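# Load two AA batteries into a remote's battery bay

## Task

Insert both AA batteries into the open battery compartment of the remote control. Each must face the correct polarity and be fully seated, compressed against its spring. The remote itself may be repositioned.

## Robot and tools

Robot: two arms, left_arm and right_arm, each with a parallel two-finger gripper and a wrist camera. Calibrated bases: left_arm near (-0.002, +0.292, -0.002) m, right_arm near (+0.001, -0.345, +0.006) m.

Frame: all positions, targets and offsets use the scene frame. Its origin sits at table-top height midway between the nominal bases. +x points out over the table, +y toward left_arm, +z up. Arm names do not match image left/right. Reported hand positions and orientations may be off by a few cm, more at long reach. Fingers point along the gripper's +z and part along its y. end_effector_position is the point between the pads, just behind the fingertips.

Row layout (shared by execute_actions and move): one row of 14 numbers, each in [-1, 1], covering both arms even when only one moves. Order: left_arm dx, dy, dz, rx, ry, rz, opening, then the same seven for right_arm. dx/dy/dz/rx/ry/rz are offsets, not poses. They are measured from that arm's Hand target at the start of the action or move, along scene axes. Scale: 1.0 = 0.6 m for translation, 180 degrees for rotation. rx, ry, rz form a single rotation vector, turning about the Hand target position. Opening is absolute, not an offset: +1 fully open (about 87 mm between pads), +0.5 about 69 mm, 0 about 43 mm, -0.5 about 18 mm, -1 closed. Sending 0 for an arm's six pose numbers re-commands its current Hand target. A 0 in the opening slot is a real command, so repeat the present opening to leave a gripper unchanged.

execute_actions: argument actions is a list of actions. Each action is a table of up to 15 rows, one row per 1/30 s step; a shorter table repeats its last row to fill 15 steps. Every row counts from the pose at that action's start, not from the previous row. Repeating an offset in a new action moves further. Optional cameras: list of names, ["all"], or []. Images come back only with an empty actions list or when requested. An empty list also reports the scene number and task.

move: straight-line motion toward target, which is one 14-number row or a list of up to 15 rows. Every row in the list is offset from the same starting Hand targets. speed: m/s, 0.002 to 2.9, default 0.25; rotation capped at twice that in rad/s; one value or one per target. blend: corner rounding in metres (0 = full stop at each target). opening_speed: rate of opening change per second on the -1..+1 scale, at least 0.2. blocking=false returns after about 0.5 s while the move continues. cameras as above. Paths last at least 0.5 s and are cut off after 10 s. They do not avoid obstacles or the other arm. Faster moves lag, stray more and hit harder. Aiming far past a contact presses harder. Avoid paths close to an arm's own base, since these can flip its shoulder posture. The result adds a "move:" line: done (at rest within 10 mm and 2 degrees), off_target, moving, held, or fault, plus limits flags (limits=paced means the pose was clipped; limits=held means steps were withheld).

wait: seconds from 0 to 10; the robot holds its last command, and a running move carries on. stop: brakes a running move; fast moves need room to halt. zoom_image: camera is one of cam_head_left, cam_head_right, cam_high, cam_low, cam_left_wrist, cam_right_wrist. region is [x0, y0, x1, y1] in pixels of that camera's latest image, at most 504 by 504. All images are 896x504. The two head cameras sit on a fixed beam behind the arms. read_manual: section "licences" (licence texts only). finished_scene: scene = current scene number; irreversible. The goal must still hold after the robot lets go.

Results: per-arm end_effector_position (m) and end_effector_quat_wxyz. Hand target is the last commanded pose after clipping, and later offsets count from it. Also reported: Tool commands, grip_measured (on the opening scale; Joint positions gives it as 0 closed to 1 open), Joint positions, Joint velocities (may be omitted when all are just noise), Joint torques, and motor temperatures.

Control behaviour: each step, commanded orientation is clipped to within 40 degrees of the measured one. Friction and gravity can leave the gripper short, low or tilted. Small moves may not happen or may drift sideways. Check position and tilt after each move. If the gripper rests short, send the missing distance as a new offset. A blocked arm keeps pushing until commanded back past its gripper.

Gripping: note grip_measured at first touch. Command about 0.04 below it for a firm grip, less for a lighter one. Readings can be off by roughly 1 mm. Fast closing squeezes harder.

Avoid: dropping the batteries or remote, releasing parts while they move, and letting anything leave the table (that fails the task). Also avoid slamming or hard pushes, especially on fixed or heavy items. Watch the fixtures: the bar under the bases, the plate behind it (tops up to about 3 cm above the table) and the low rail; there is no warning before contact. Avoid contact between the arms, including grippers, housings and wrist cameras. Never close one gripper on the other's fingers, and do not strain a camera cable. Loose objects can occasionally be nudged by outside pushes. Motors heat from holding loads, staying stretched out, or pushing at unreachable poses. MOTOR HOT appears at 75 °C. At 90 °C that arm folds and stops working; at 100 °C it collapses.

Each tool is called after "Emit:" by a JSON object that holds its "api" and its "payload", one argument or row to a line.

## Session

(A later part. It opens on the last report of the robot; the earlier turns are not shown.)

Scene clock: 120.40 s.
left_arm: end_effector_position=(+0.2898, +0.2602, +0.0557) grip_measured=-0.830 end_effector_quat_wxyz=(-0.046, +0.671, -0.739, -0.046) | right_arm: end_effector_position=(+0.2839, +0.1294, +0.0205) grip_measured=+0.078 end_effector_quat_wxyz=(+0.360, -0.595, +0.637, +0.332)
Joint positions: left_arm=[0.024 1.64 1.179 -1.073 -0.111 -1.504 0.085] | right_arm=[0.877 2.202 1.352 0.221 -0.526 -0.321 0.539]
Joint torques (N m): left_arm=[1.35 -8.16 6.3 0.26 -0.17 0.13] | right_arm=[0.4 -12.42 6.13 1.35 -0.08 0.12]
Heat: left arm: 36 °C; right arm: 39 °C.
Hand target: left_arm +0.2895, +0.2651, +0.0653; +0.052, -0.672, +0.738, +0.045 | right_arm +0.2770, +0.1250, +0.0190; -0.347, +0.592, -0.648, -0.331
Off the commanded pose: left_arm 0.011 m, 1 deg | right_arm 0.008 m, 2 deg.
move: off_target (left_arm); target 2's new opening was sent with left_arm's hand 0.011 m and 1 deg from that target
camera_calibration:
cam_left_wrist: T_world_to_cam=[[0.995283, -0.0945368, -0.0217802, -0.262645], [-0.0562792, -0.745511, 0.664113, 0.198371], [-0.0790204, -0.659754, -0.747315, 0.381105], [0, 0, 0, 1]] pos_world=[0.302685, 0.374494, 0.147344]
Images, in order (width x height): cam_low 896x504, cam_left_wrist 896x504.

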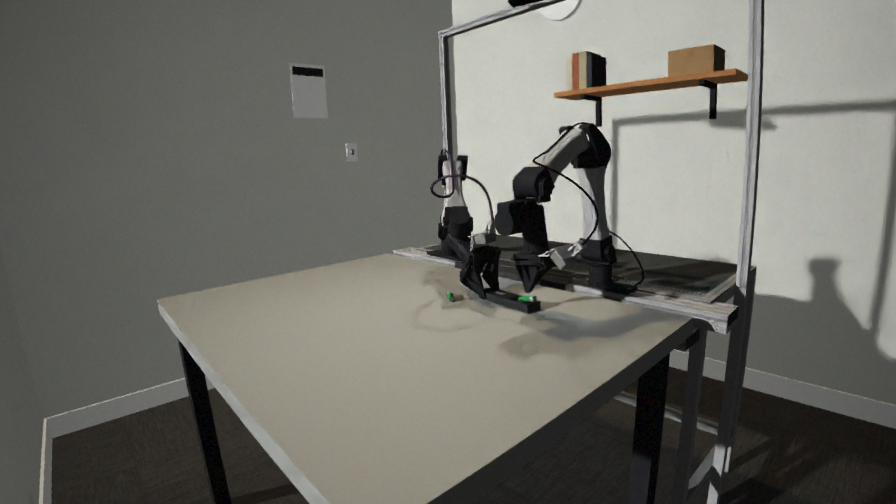

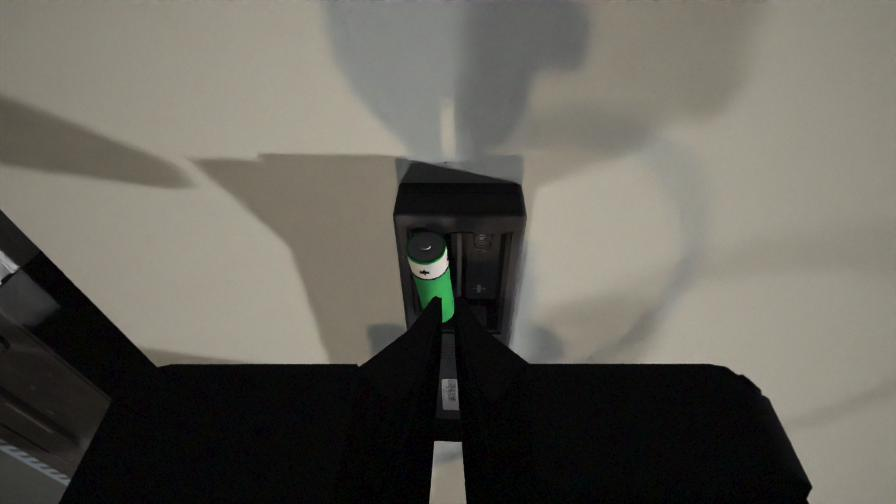

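Emit:
{"api": "move", "payload": {
  "target": [
    [-0.0095, -0.0093, -0.02, 0.0552, -0.0063, 0, -0.4, 0, 0, 0, 0, 0, 0, -0.02],
    [-0.0095, -0.0093, -0.0572, 0.0552, -0.0063, 0, -0.4, 0, 0, 0, 0, 0, 0, -0.02]
  ],
  "speed": 0.05,
  "cameras": ["cam_left_wrist","cam_low"]
}}

Emit:
{"api": "zoom_image", "payload": {
  "camera": "cam_left_wrist",
  "region": [350, 190, 550, 390]
}}

Emit:
{"api": "zoom_image", "payload": {
  "camera": "cam_low",
  "region": [490, 270, 550, 315]
}}

Scene clock: 124.00 s.
left_arm: end_effector_position=(+0.2814, +0.2588, +0.0348) grip_measured=-0.400 end_effector_quat_wxyz=(-0.107, +0.664, -0.733, -0.099) | right_arm: end_effector_position=(+0.2839, +0.1294, +0.0205) grip_measured=+0.078 end_effector_quat_wxyz=(+0.360, -0.595, +0.637, +0.332)
Joint positions: left_arm=[-0.088 1.633 1.089 -1.006 -0.277 -1.615 0.3] | right_arm=[0.877 2.202 1.352 0.221 -0.526 -0.32 0.539]
Joint torques (N m): left_arm=[-0.77 -5.82 4.21 0.74 -0.44 -0.17] | right_arm=[0.5 -12.42 6.11 1.33 -0.11 0.1]
Heat: left arm: 36 °C; right arm: 39 °C.
Hand target: left_arm +0.2838, +0.2594, +0.0310; +0.117, -0.665, +0.731, +0.102 | right_arm +0.2770, +0.1250, +0.0190; -0.347, +0.591, -0.648, -0.331
Off the commanded pose: left_arm 0.005 m, 1 deg | right_arm 0.008 m, 2 deg.
move: done
camera_calibration:
cam_left_wrist: T_world_to_cam=[[0.99531, -0.095053, -0.0179624, -0.254836], [-0.0707905, -0.842247, 0.534424, 0.24443], [-0.0659274, -0.530646, -0.845025, 0.330142], [0, 0, 0, 1]] pos_world=[0.29271, 0.356836, 0.143772]
Images, in order (width x height): cam_low 896x504, cam_left_wrist 896x504.

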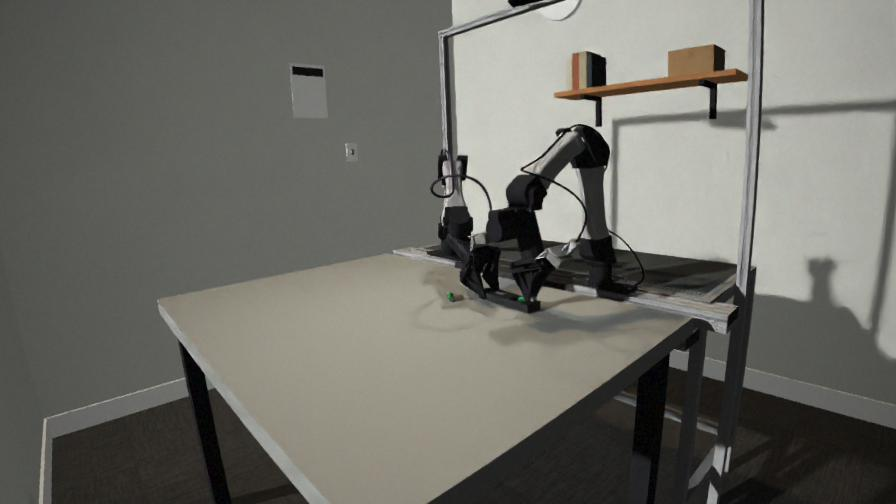

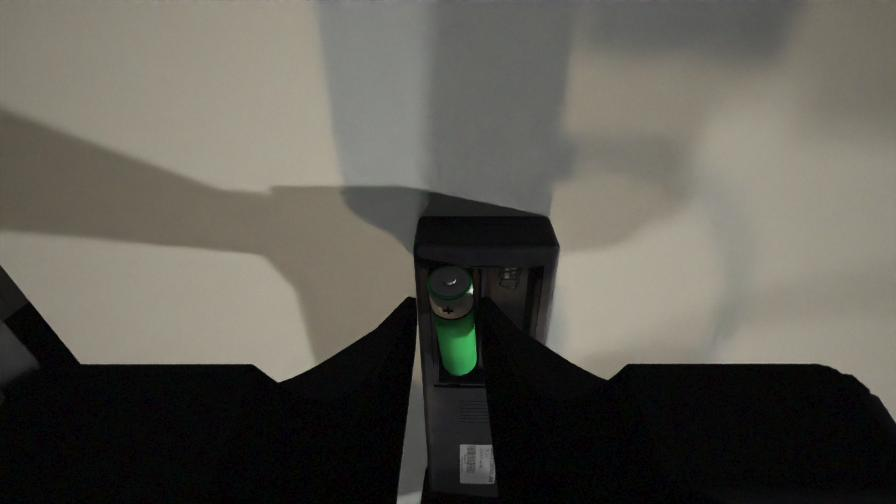

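Scaled by 2.520 from the camera's 896x504 image, which has a finer 1280x720 frame.

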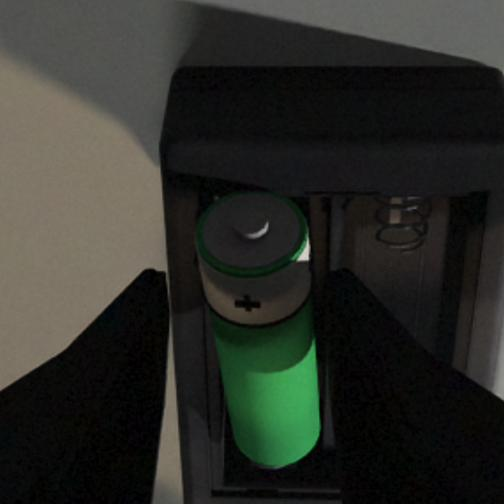

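Scaled by 8.400 from the camera's 896x504 image, which has a finer 1280x720 frame.

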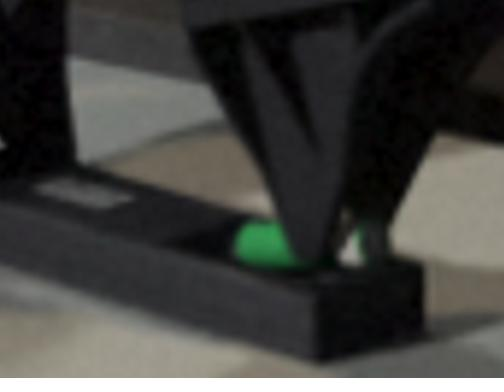

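Emit:
{"api": "move", "payload": {
  "target": [0, 0, 0, 0, 0, 0, -0.68, 0, 0, 0, 0, 0, 0, -0.02],
  "opening_speed": 0.3,
  "cameras": ["cam_left_wrist"]
}}

Emit:
{"api": "zoom_image", "payload": {
  "camera": "cam_left_wrist",
  "region": [350, 190, 550, 390]
}}

Scene clock: 125.27 s.
left_arm: end_effector_position=(+0.2814, +0.2589, +0.0348) grip_measured=-0.471 end_effector_quat_wxyz=(-0.107, +0.664, -0.733, -0.100) | right_arm: end_effector_position=(+0.2839, +0.1295, +0.0206) grip_measured=+0.078 end_effector_quat_wxyz=(+0.360, -0.594, +0.638, +0.333)
Joint positions: left_arm=[-0.088 1.633 1.089 -1.006 -0.277 -1.615 0.265] | right_arm=[0.877 2.202 1.352 0.221 -0.525 -0.316 0.539]
Joint torques (N m): left_arm=[-0.76 -5.76 4.21 0.74 -0.43 -0.15] | right_arm=[0.47 -12.42 6.08 1.34 -0.09 0.05]
Heat: left arm: 36 °C; right arm: 39 °C.
Hand target: left_arm +0.2838, +0.2595, +0.0310; +0.117, -0.665, +0.731, +0.102 | right_arm +0.2770, +0.1250, +0.0190; -0.347, +0.592, -0.648, -0.331
Off the commanded pose: left_arm 0.005 m, 1 deg | right_arm 0.008 m, 2 deg.
move: done
camera_calibration:
cam_left_wrist: T_world_to_cam=[[0.99531, -0.0950678, -0.0178922, -0.254939], [-0.0708916, -0.842656, 0.533766, 0.244654], [-0.0658209, -0.529994, -0.845443, 0.330031], [0, 0, 0, 1]] pos_world=[0.29281, 0.356837, 0.143873]
Images, in order (width x height): cam_left_wrist 896x504.

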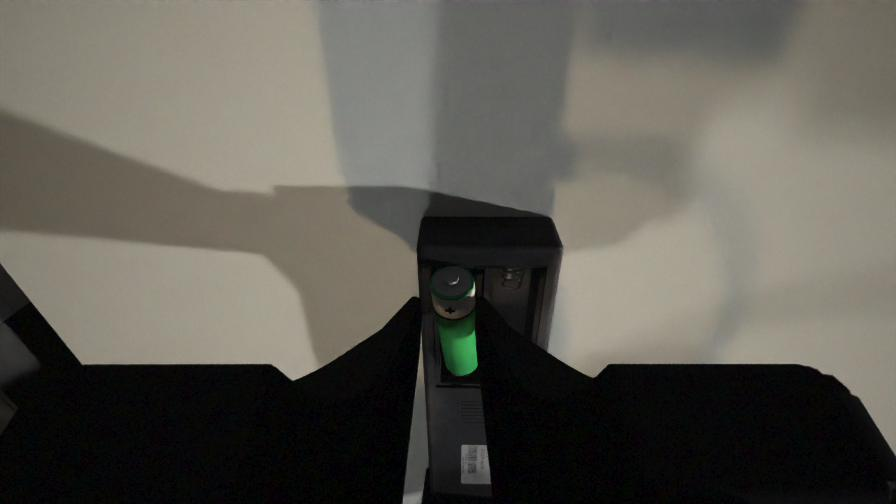

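Scaled by 2.520 from the camera's 896x504 image, which has a finer 1280x720 frame.

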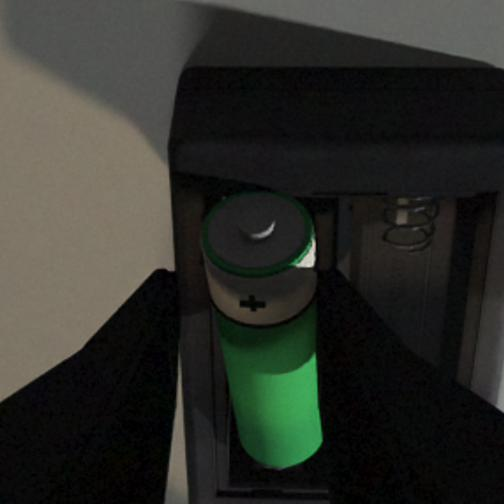

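Emit:
{"api": "move", "payload": {
  "target": [
    [0, 0, 0, 0, 0, 0, -0.4, 0, 0, 0, 0, 0, 0, -0.02],
    [0.003, 0, 0.018, 0, 0, 0, -0.4, 0, 0, 0, 0, 0, 0, -0.02],
    [0.003, 0, 0.018, 0, 0, 0, -0.68, 0, 0, 0, 0, 0, 0, -0.02]
  ],
  "speed": 0.05,
  "opening_speed": 0.4,
  "cameras": ["cam_left_wrist","cam_low"]
}}

Emit:
{"api": "zoom_image", "payload": {
  "camera": "cam_left_wrist",
  "region": [350, 190, 550, 390]
}}

Emit:
{"api": "zoom_image", "payload": {
  "camera": "cam_low",
  "region": [490, 270, 550, 315]
}}

Scene clock: 128.40 s.
left_arm: end_effector_position=(+0.2838, +0.2586, +0.0376) grip_measured=-0.602 end_effector_quat_wxyz=(-0.109, +0.665, -0.733, -0.097) | right_arm: end_effector_position=(+0.2839, +0.1295, +0.0206) grip_measured=+0.078 end_effector_quat_wxyz=(+0.360, -0.594, +0.638, +0.333)
Joint positions: left_arm=[-0.088 1.633 1.101 -1.013 -0.277 -1.617 0.199] | right_arm=[0.877 2.202 1.352 0.221 -0.525 -0.316 0.539]
Joint torques (N m): left_arm=[-0.59 -6.43 6.12 0.33 -0.43 -0.13] | right_arm=[0.47 -12.45 6.15 1.33 -0.1 0.09]
Heat: left arm: 36 °C; right arm: 39 °C.
Hand target: left_arm +0.2856, +0.2594, +0.0418; +0.117, -0.665, +0.731, +0.102 | right_arm +0.2770, +0.1250, +0.0190; -0.347, +0.592, -0.648, -0.331
Off the commanded pose: left_arm 0.005 m, 1 deg | right_arm 0.008 m, 2 deg.
move: done
camera_calibration:
cam_left_wrist: T_world_to_cam=[[0.995531, -0.0936519, -0.0121004, -0.257921], [-0.0727466, -0.842309, 0.534063, 0.243483], [-0.0602082, -0.530796, -0.845358, 0.33102], [0, 0, 0, 1]] pos_world=[0.294411, 0.356637, 0.146675]
Images, in order (width x height): cam_low 896x504, cam_left_wrist 896x504.

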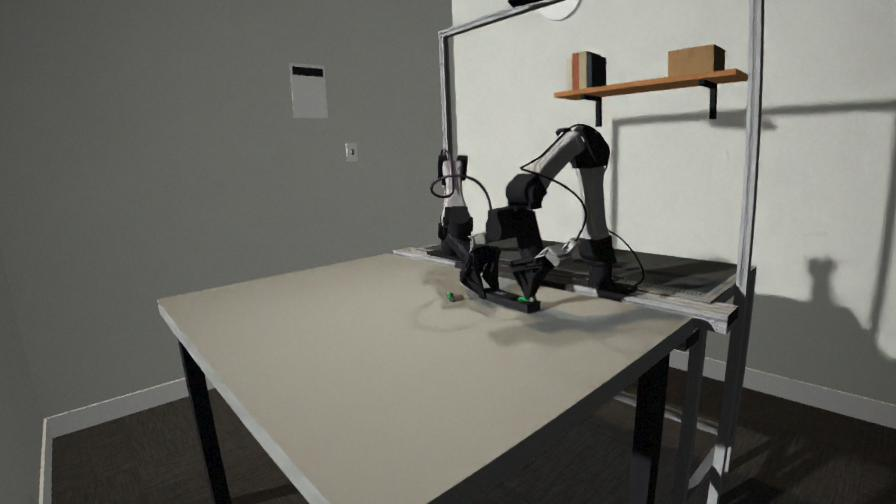

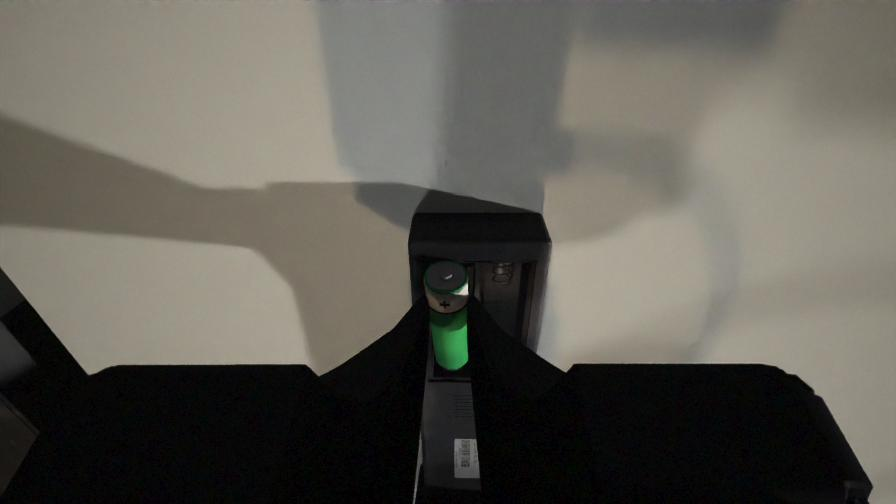

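Scaled by 2.520 from the camera's 896x504 image, which has a finer 1280x720 frame.

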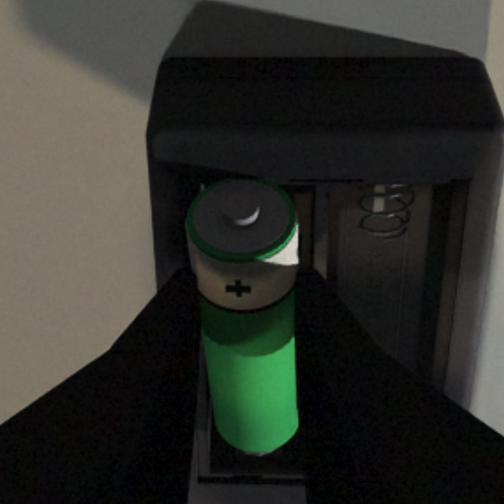

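Scaled by 8.400 from the camera's 896x504 image, which has a finer 1280x720 frame.

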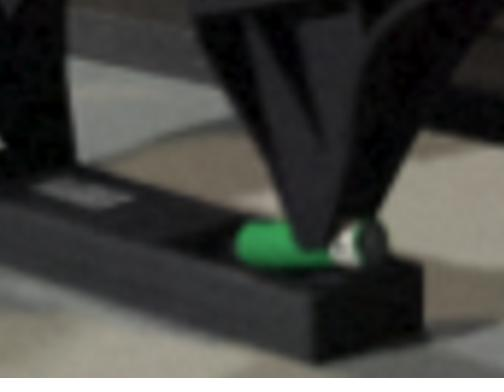

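Emit:
{"api": "move", "payload": {
  "target": [
    [0.006, 0.0, 0.008, 0.033, -0.0038, 0, -0.68, 0, 0, 0, 0, 0, 0, -0.02],
    [0.011, 0.0, 0.004, 0.033, -0.0038, 0, -0.68, 0, 0, 0, 0, 0, 0, -0.02]
  ],
  "speed": 0.04,
  "cameras": ["cam_left_wrist","cam_right_wrist"]
}}

Emit:
{"api": "zoom_image", "payload": {
  "camera": "cam_left_wrist",
  "region": [350, 190, 550, 390]
}}

Emit:
{"api": "zoom_image", "payload": {
  "camera": "cam_right_wrist",
  "region": [350, 0, 550, 120]
}}

Scene clock: 130.73 s.
left_arm: end_effector_position=(+0.2904, +0.2582, +0.0435) grip_measured=-0.604 end_effector_quat_wxyz=(-0.150, +0.658, -0.727, -0.128) | right_arm: end_effector_position=(+0.2839, +0.1295, +0.0206) grip_measured=+0.078 end_effector_quat_wxyz=(+0.360, -0.594, +0.638, +0.333)
Joint positions: left_arm=[-0.151 1.656 1.143 -1.051 -0.383 -1.681 0.198] | right_arm=[0.877 2.202 1.352 0.221 -0.525 -0.316 0.539]
Joint torques (N m): left_arm=[-0.47 -5.55 6.09 0.32 -0.51 -0.16] | right_arm=[0.42 -12.4 6.19 1.33 -0.09 0.09]
Heat: left arm: 36 °C; right arm: 39 °C.
Hand target: left_arm +0.2923, +0.2595, +0.0443; +0.156, -0.658, +0.724, +0.136 | right_arm +0.2770, +0.1250, +0.0190; -0.347, +0.592, -0.648, -0.331
Off the commanded pose: left_arm 0.002 m, 1 deg | right_arm 0.008 m, 2 deg.
move: done
camera_calibration:
cam_left_wrist: T_world_to_cam=[[0.995244, -0.0974014, -0.00167589, -0.263874], [-0.086547, -0.891968, 0.443737, 0.261287], [-0.0447154, -0.441481, -0.896156, 0.310863], [0, 0, 0, 1]] pos_world=[0.299133, 0.344598, 0.162197]
cam_right_wrist: T_world_to_cam=[[0.996667, -0.0812564, -0.00726708, -0.274883], [-0.0813232, -0.982498, -0.167584, 0.176813], [0.00647739, 0.167616, -0.985831, 0.143478], [0, 0, 0, 1]] pos_world=[0.287416, 0.127333, 0.169079]
Images, in order (width x height): cam_left_wrist 896x504, cam_right_wrist 896x504.

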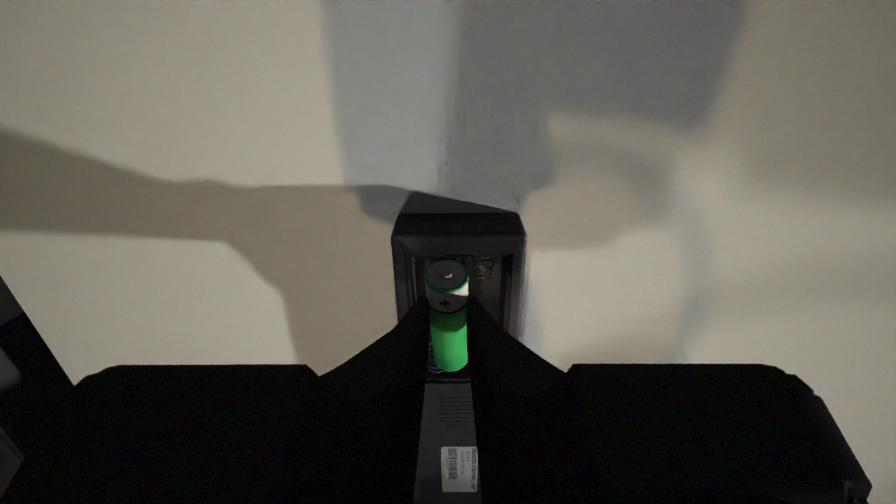

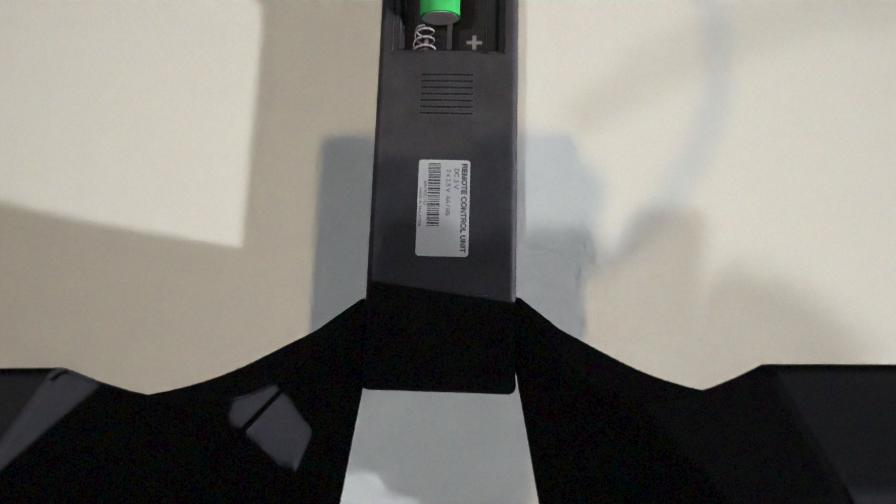

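Scaled by 2.520 from the camera's 896x504 image, which has a finer 1280x720 frame.

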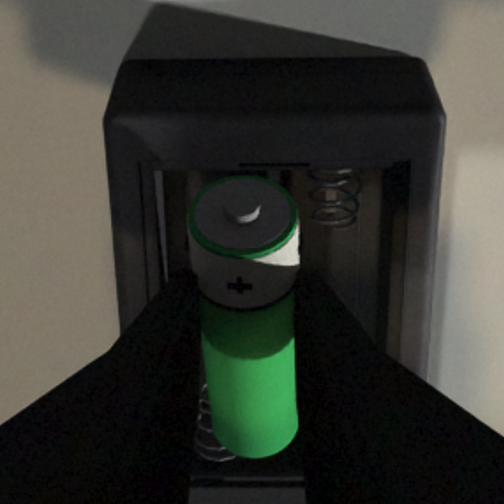

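Scaled by 2.520 from the camera's 896x504 image, which has a finer 1280x720 frame.

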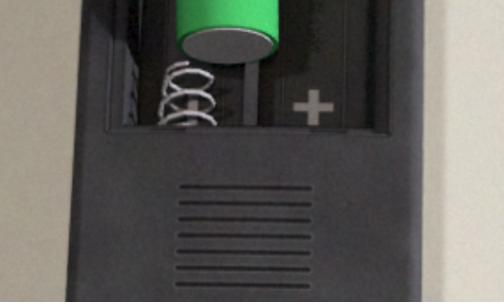

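Emit:
{"api": "move", "payload": {
  "target": [
    [-0.003, 0.002, 0.008, 0.0, 0, 0, -0.68, 0, 0, 0, 0, 0, 0, -0.02],
    [-0.0095, 0.002, 0.008, 0, 0, 0, -0.68, 0, 0, 0, 0, 0, 0, -0.02],
    [-0.0095, 0.002, -0.008, 0, 0, 0, -0.68, 0, 0, 0, 0, 0, 0, -0.02]
  ],
  "speed": 0.04,
  "cameras": ["cam_left_wrist","cam_right_wrist"]
}}

Emit:
{"api": "zoom_image", "payload": {
  "camera": "cam_left_wrist",
  "region": [350, 190, 550, 390]
}}

Emit:
{"api": "zoom_image", "payload": {
  "camera": "cam_right_wrist",
  "region": [350, 0, 550, 120]
}}

Scene clock: 132.80 s.
left_arm: end_effector_position=(+0.2856, +0.2593, +0.0403) grip_measured=-0.604 end_effector_quat_wxyz=(-0.146, +0.657, -0.728, -0.134) | right_arm: end_effector_position=(+0.2839, +0.1295, +0.0206) grip_measured=+0.078 end_effector_quat_wxyz=(+0.360, -0.594, +0.638, +0.333)
Joint positions: left_arm=[-0.151 1.656 1.129 -1.053 -0.383 -1.682 0.198] | right_arm=[0.877 2.202 1.352 0.221 -0.525 -0.316 0.539]
Joint torques (N m): left_arm=[-0.47 -6.68 4.26 0.56 -0.5 -0.17] | right_arm=[0.42 -12.41 6.16 1.34 -0.1 0.05]
Heat: left arm: 36 °C; right arm: 40 °C.
Hand target: left_arm +0.2865, +0.2607, +0.0394; +0.156, -0.658, +0.724, +0.136 | right_arm +0.2770, +0.1250, +0.0190; -0.347, +0.592, -0.648, -0.331
Off the commanded pose: left_arm 0.002 m, 1 deg | right_arm 0.008 m, 2 deg.
move: done
camera_calibration:
cam_left_wrist: T_world_to_cam=[[0.995191, -0.0964641, -0.0170213, -0.258483], [-0.0790354, -0.893416, 0.442224, 0.261529], [-0.0578658, -0.438752, -0.896743, 0.311292], [0, 0, 0, 1]] pos_world=[0.295923, 0.3453, 0.159095]
cam_right_wrist: T_world_to_cam=[[0.996667, -0.0812564, -0.00726708, -0.274883], [-0.0813232, -0.982498, -0.167584, 0.176813], [0.00647739, 0.167616, -0.985831, 0.143478], [0, 0, 0, 1]] pos_world=[0.287416, 0.127333, 0.169079]
Images, in order (width x height): cam_left_wrist 896x504, cam_right_wrist 896x504.

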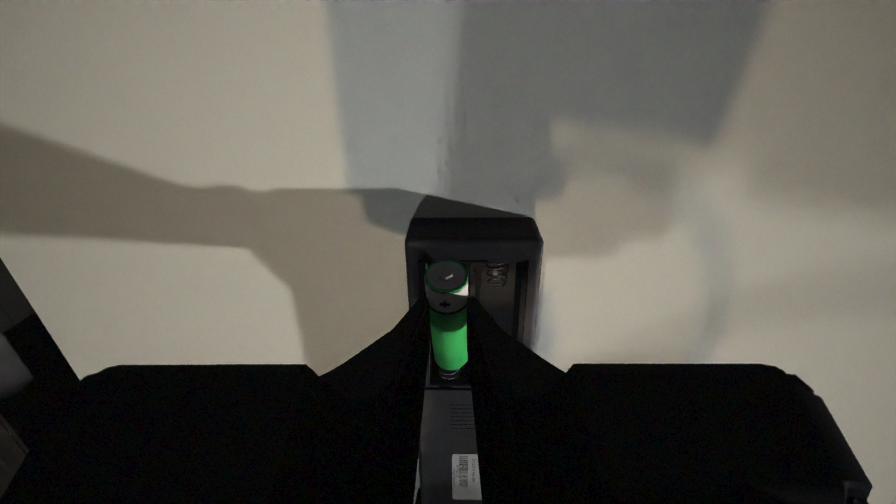

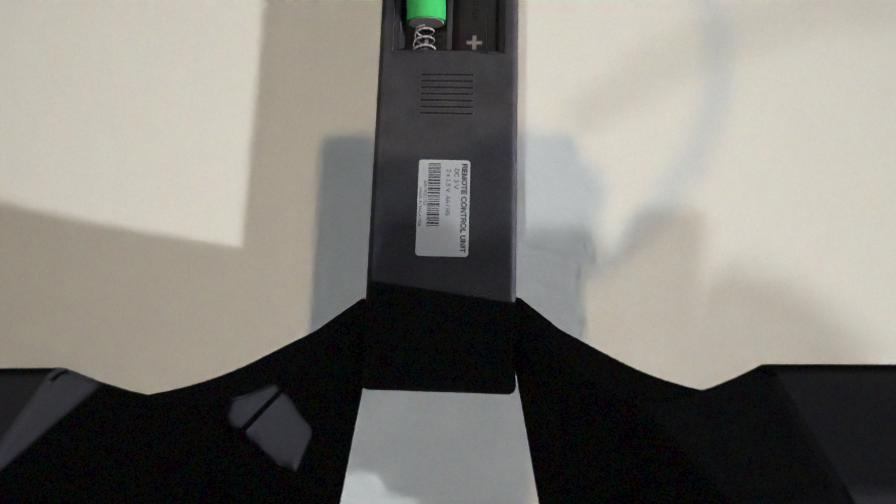

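Scaled by 2.520 from the camera's 896x504 image, which has a finer 1280x720 frame.

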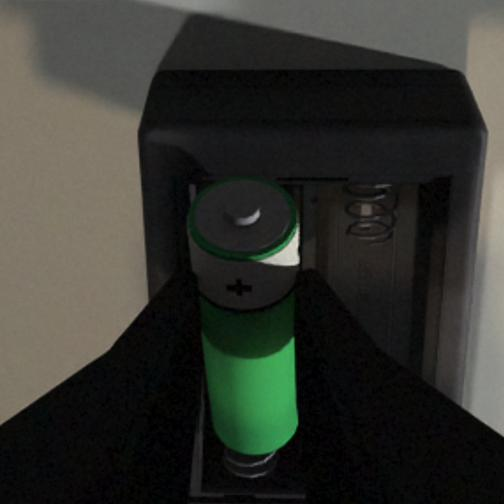

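Scaled by 2.520 from the camera's 896x504 image, which has a finer 1280x720 frame.

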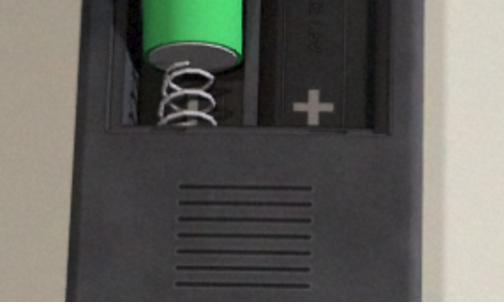

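Emit:
{"api": "move", "payload": {
  "target": [
    [0, 0, -0.006, 0.0, 0, 0, -0.68, 0, 0, 0, 0, 0, 0, -0.02],
    [-0.003, -0.04, -0.006, 0.0, 0, 0, -0.68, 0, 0, 0, 0, 0, 0, -0.02]
  ],
  "speed": 0.04,
  "cameras": ["cam_left_wrist","cam_right_wrist"]
}}

Emit:
{"api": "zoom_image", "payload": {
  "camera": "cam_left_wrist",
  "region": [350, 190, 550, 390]
}}

Emit:
{"api": "zoom_image", "payload": {
  "camera": "cam_right_wrist",
  "region": [350, 0, 550, 120]
}}

Scene clock: 134.90 s.
left_arm: end_effector_position=(+0.2844, +0.2520, +0.0388) grip_measured=-0.604 end_effector_quat_wxyz=(-0.173, +0.657, -0.719, -0.149) | right_arm: end_effector_position=(+0.2839, +0.1295, +0.0206) grip_measured=+0.078 end_effector_quat_wxyz=(+0.360, -0.594, +0.638, +0.333)
Joint positions: left_arm=[-0.218 1.666 1.126 -1.066 -0.446 -1.768 0.198] | right_arm=[0.877 2.202 1.352 0.221 -0.525 -0.316 0.539]
Joint torques (N m): left_arm=[-2.04 -5.31 5.87 0.37 0.2 -0.19] | right_arm=[0.44 -12.36 6.12 1.36 -0.11 0.06]
Heat: left arm: 36 °C; right arm: 40 °C.
Hand target: left_arm +0.2848, +0.2365, +0.0359; +0.156, -0.658, +0.724, +0.136 | right_arm +0.2770, +0.1250, +0.0190; -0.347, +0.592, -0.648, -0.331
Off the commanded pose: left_arm 0.016 m, 3 deg | right_arm 0.008 m, 2 deg.
move: off_target (left_arm)
camera_calibration:
cam_left_wrist: T_world_to_cam=[[0.996177, -0.0873634, 0.0000624952, -0.261426], [-0.0806615, -0.919481, 0.38477, 0.26486], [-0.0335574, -0.383304, -0.923012, 0.286812], [0, 0, 0, 1]] pos_world=[0.291415, 0.330631, 0.162837]
cam_right_wrist: T_world_to_cam=[[0.996667, -0.0812564, -0.00726708, -0.274883], [-0.0813232, -0.982498, -0.167584, 0.176813], [0.00647739, 0.167616, -0.985831, 0.143478], [0, 0, 0, 1]] pos_world=[0.287416, 0.127333, 0.169079]
Images, in order (width x height): cam_left_wrist 896x504, cam_right_wrist 896x504.

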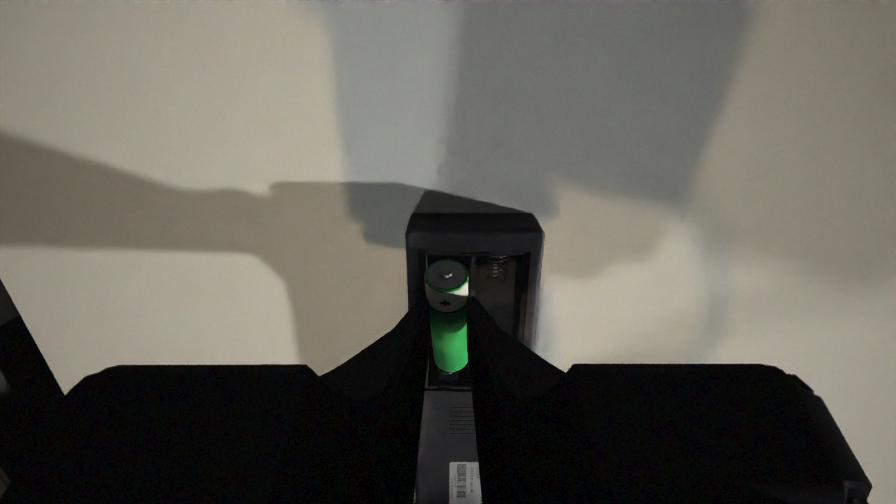

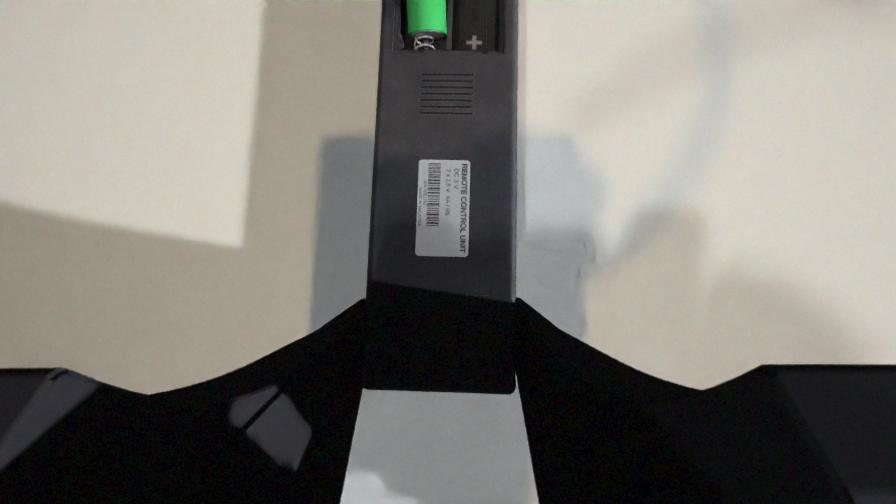

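Scaled by 2.520 from the camera's 896x504 image, which has a finer 1280x720 frame.

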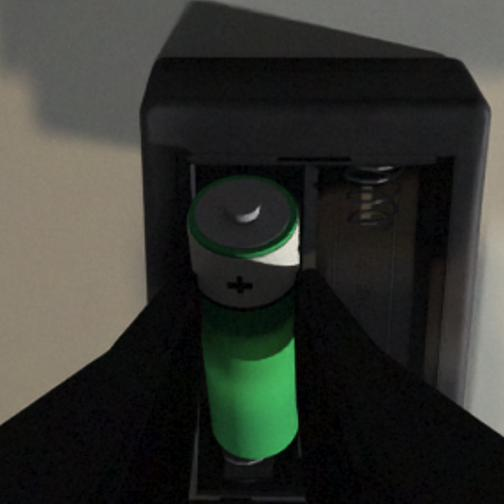

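Scaled by 2.520 from the camera's 896x504 image, which has a finer 1280x720 frame.

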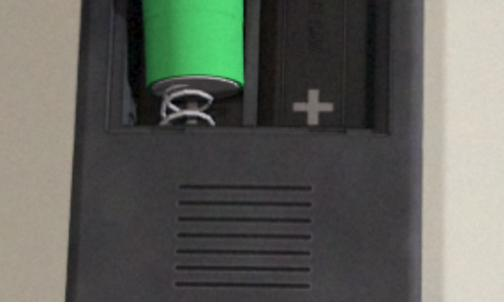

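Emit:
{"api": "move", "payload": {
  "target": [
    [-0.001, -0.014, -0.003, 0.0, 0, 0, -0.68, 0, 0, 0, 0, 0, 0, -0.02],
    [-0.001, -0.014, -0.015, -0.033, 0.0038, 0, -0.68, 0, 0, 0, 0, 0, 0, -0.02]
  ],
  "speed": 0.04,
  "cameras": ["cam_left_wrist","cam_right_wrist"]
}}

Emit:
{"api": "zoom_image", "payload": {
  "camera": "cam_left_wrist",
  "region": [350, 190, 550, 390]
}}

Emit:
{"api": "zoom_image", "payload": {
  "camera": "cam_right_wrist",
  "region": [350, 0, 550, 120]
}}

Scene clock: 137.67 s.
left_arm: end_effector_position=(+0.2845, +0.2512, +0.0353) grip_measured=-0.606 end_effector_quat_wxyz=(-0.158, +0.660, -0.720, -0.144) | right_arm: end_effector_position=(+0.2839, +0.1295, +0.0206) grip_measured=+0.078 end_effector_quat_wxyz=(+0.360, -0.594, +0.638, +0.333)
Joint positions: left_arm=[-0.201 1.675 1.126 -1.058 -0.415 -1.751 0.197] | right_arm=[0.877 2.202 1.352 0.221 -0.525 -0.316 0.539]
Joint torques (N m): left_arm=[-0.44 -6.49 3.78 0.87 1 0.07] | right_arm=[0.49 -12.36 6.13 1.34 -0.1 0.09]
Heat: left arm: 36 °C; right arm: 40 °C.
Hand target: left_arm +0.2842, +0.2282, +0.0269; +0.117, -0.665, +0.731, +0.102 | right_arm +0.2770, +0.1250, +0.0190; -0.347, +0.592, -0.648, -0.331
Off the commanded pose: left_arm 0.025 m, 7 deg | right_arm 0.008 m, 2 deg.
move: off_target (left_arm)
camera_calibration:
cam_left_wrist: T_world_to_cam=[[0.996444, -0.0833376, -0.012444, -0.262226], [-0.0708386, -0.908494, 0.411849, 0.258929], [-0.0456278, -0.409503, -0.911167, 0.29289], [0, 0, 0, 1]] pos_world=[0.293, 0.333322, 0.156969]
cam_right_wrist: T_world_to_cam=[[0.996667, -0.0812564, -0.00726708, -0.274883], [-0.0813232, -0.982498, -0.167584, 0.176813], [0.00647739, 0.167616, -0.985831, 0.143478], [0, 0, 0, 1]] pos_world=[0.287416, 0.127333, 0.169079]
Images, in order (width x height): cam_left_wrist 896x504, cam_right_wrist 896x504.

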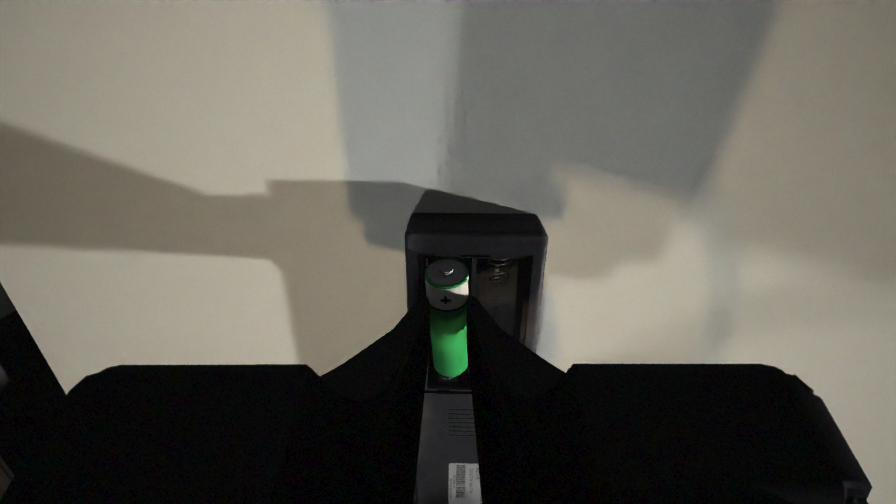

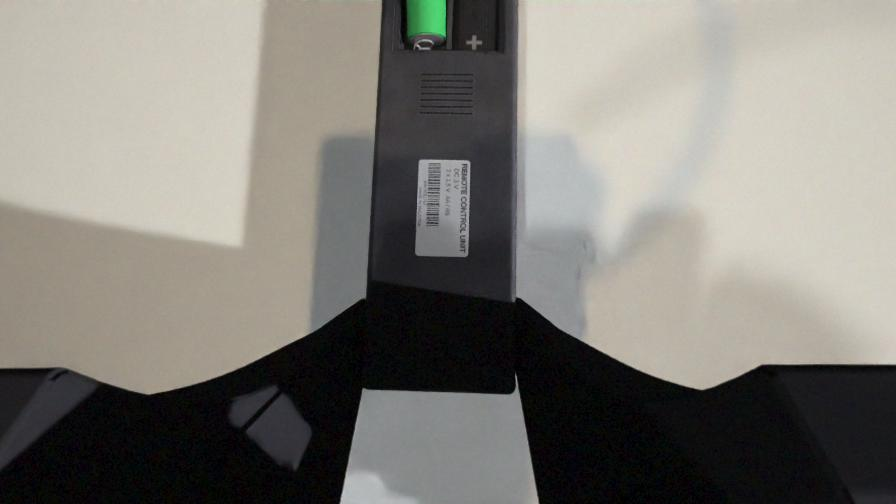

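Scaled by 2.520 from the camera's 896x504 image, which has a finer 1280x720 frame.

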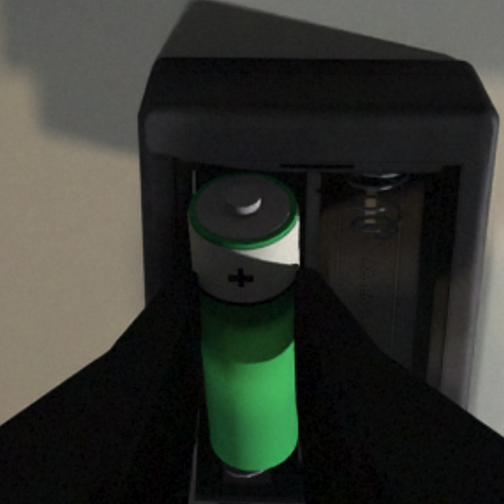

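Scaled by 2.520 from the camera's 896x504 image, which has a finer 1280x720 frame.

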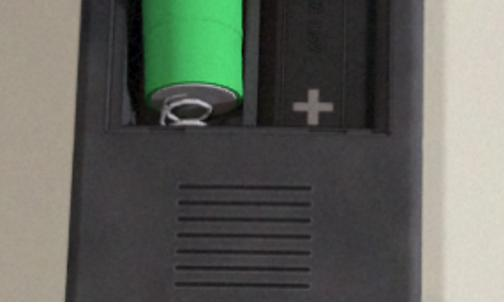

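Emit:
{"api": "move", "payload": {
  "target": [
    [0, -0.004, -0.012, -0.033, 0.0038, 0, -0.68, 0, 0, 0, 0, 0, 0, -0.02]
  ],
  "speed": 0.03,
  "cameras": ["cam_left_wrist","cam_right_wrist","cam_low"]
}}

Emit:
{"api": "zoom_image", "payload": {
  "camera": "cam_left_wrist",
  "region": [350, 190, 550, 390]
}}

Emit:
{"api": "zoom_image", "payload": {
  "camera": "cam_right_wrist",
  "region": [350, 0, 550, 120]
}}

Emit:
{"api": "zoom_image", "payload": {
  "camera": "cam_low",
  "region": [490, 270, 550, 315]
}}

Scene clock: 140.23 s.
left_arm: end_effector_position=(+0.2845, +0.2520, +0.0343) grip_measured=-0.606 end_effector_quat_wxyz=(-0.126, +0.666, -0.727, -0.115) | right_arm: end_effector_position=(+0.2840, +0.1294, +0.0206) grip_measured=+0.078 end_effector_quat_wxyz=(+0.360, -0.595, +0.637, +0.332)
Joint positions: left_arm=[-0.142 1.656 1.11 -1.025 -0.327 -1.685 0.197] | right_arm=[0.877 2.202 1.352 0.221 -0.525 -0.32 0.539]
Joint torques (N m): left_arm=[-0.55 -5.23 2.7 1.19 1.21 0.03] | right_arm=[0.38 -12.34 6.09 1.34 -0.1 0.12]
Heat: left arm: 36 °C; right arm: 40 °C.
Hand target: left_arm +0.2841, +0.2258, +0.0196; +0.078, -0.669, +0.736, +0.068 | right_arm +0.2770, +0.1251, +0.0191; -0.347, +0.592, -0.648, -0.331
Off the commanded pose: left_arm 0.030 m, 8 deg | right_arm 0.008 m, 2 deg.
move: off_target (left_arm)
camera_calibration:
cam_left_wrist: T_world_to_cam=[[0.996411, -0.0835716, -0.0134438, -0.261952], [-0.066192, -0.868284, 0.491631, 0.245836], [-0.0527594, -0.488977, -0.8707, 0.312921], [0, 0, 0, 1]] pos_world=[0.293794, 0.344575, 0.148078]
cam_right_wrist: T_world_to_cam=[[0.99686, -0.0790809, -0.00392891, -0.275472], [-0.078622, -0.982764, -0.167315, 0.175988], [0.00937021, 0.167098, -0.985896, 0.142631], [0, 0, 0, 1]] pos_world=[0.287108, 0.127337, 0.168982]
Images, in order (width x height): cam_low 896x504, cam_left_wrist 896x504, cam_right_wrist 896x504.

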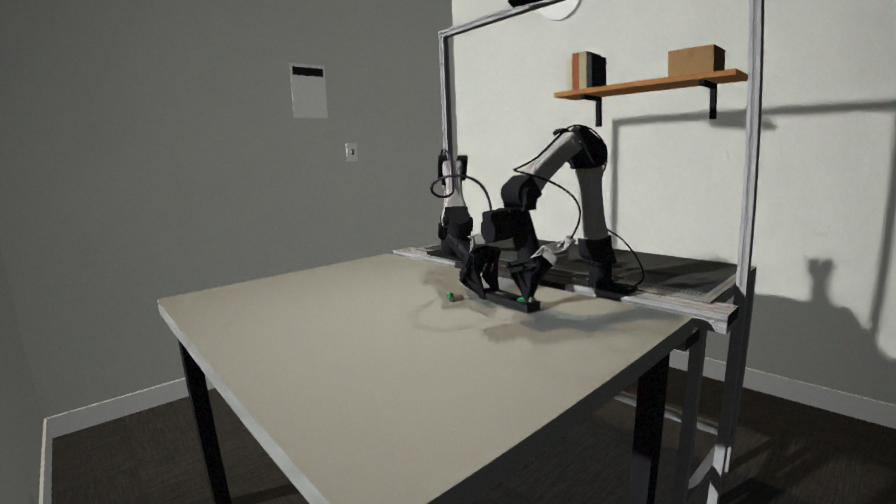

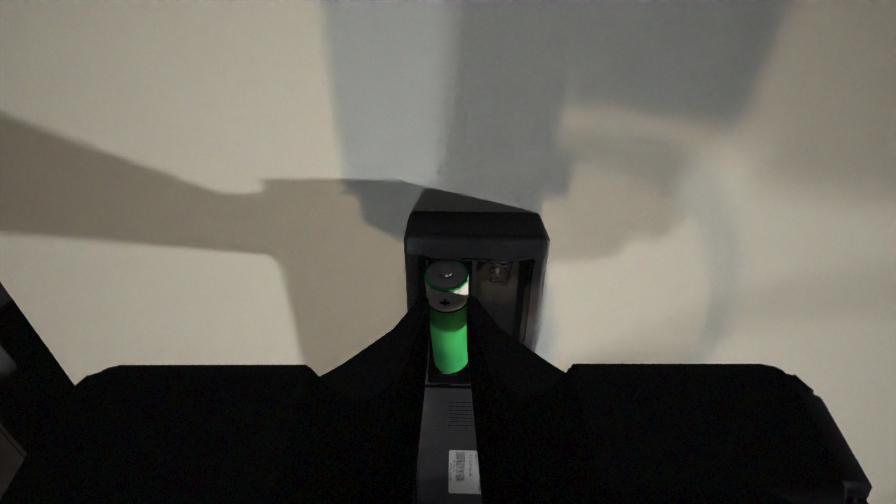

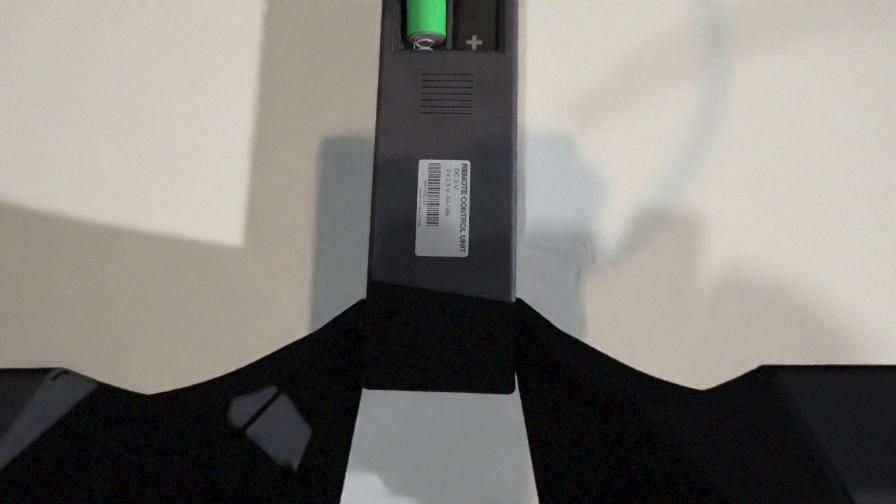

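Scaled by 2.520 from the camera's 896x504 image, which has a finer 1280x720 frame.

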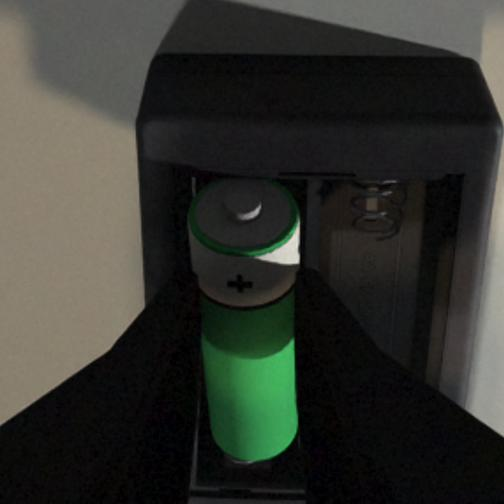

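Scaled by 2.520 from the camera's 896x504 image, which has a finer 1280x720 frame.

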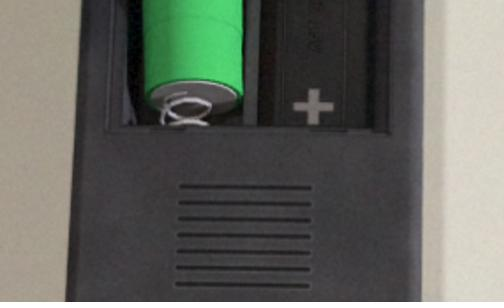

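Scaled by 8.400 from the camera's 896x504 image, which has a finer 1280x720 frame.

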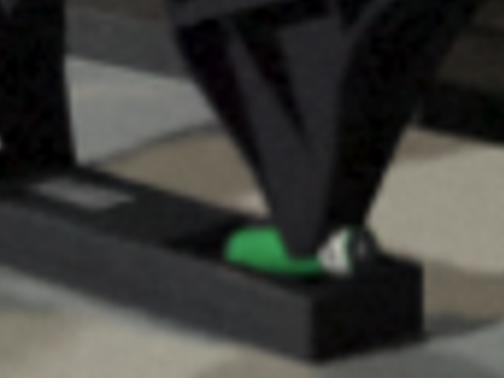

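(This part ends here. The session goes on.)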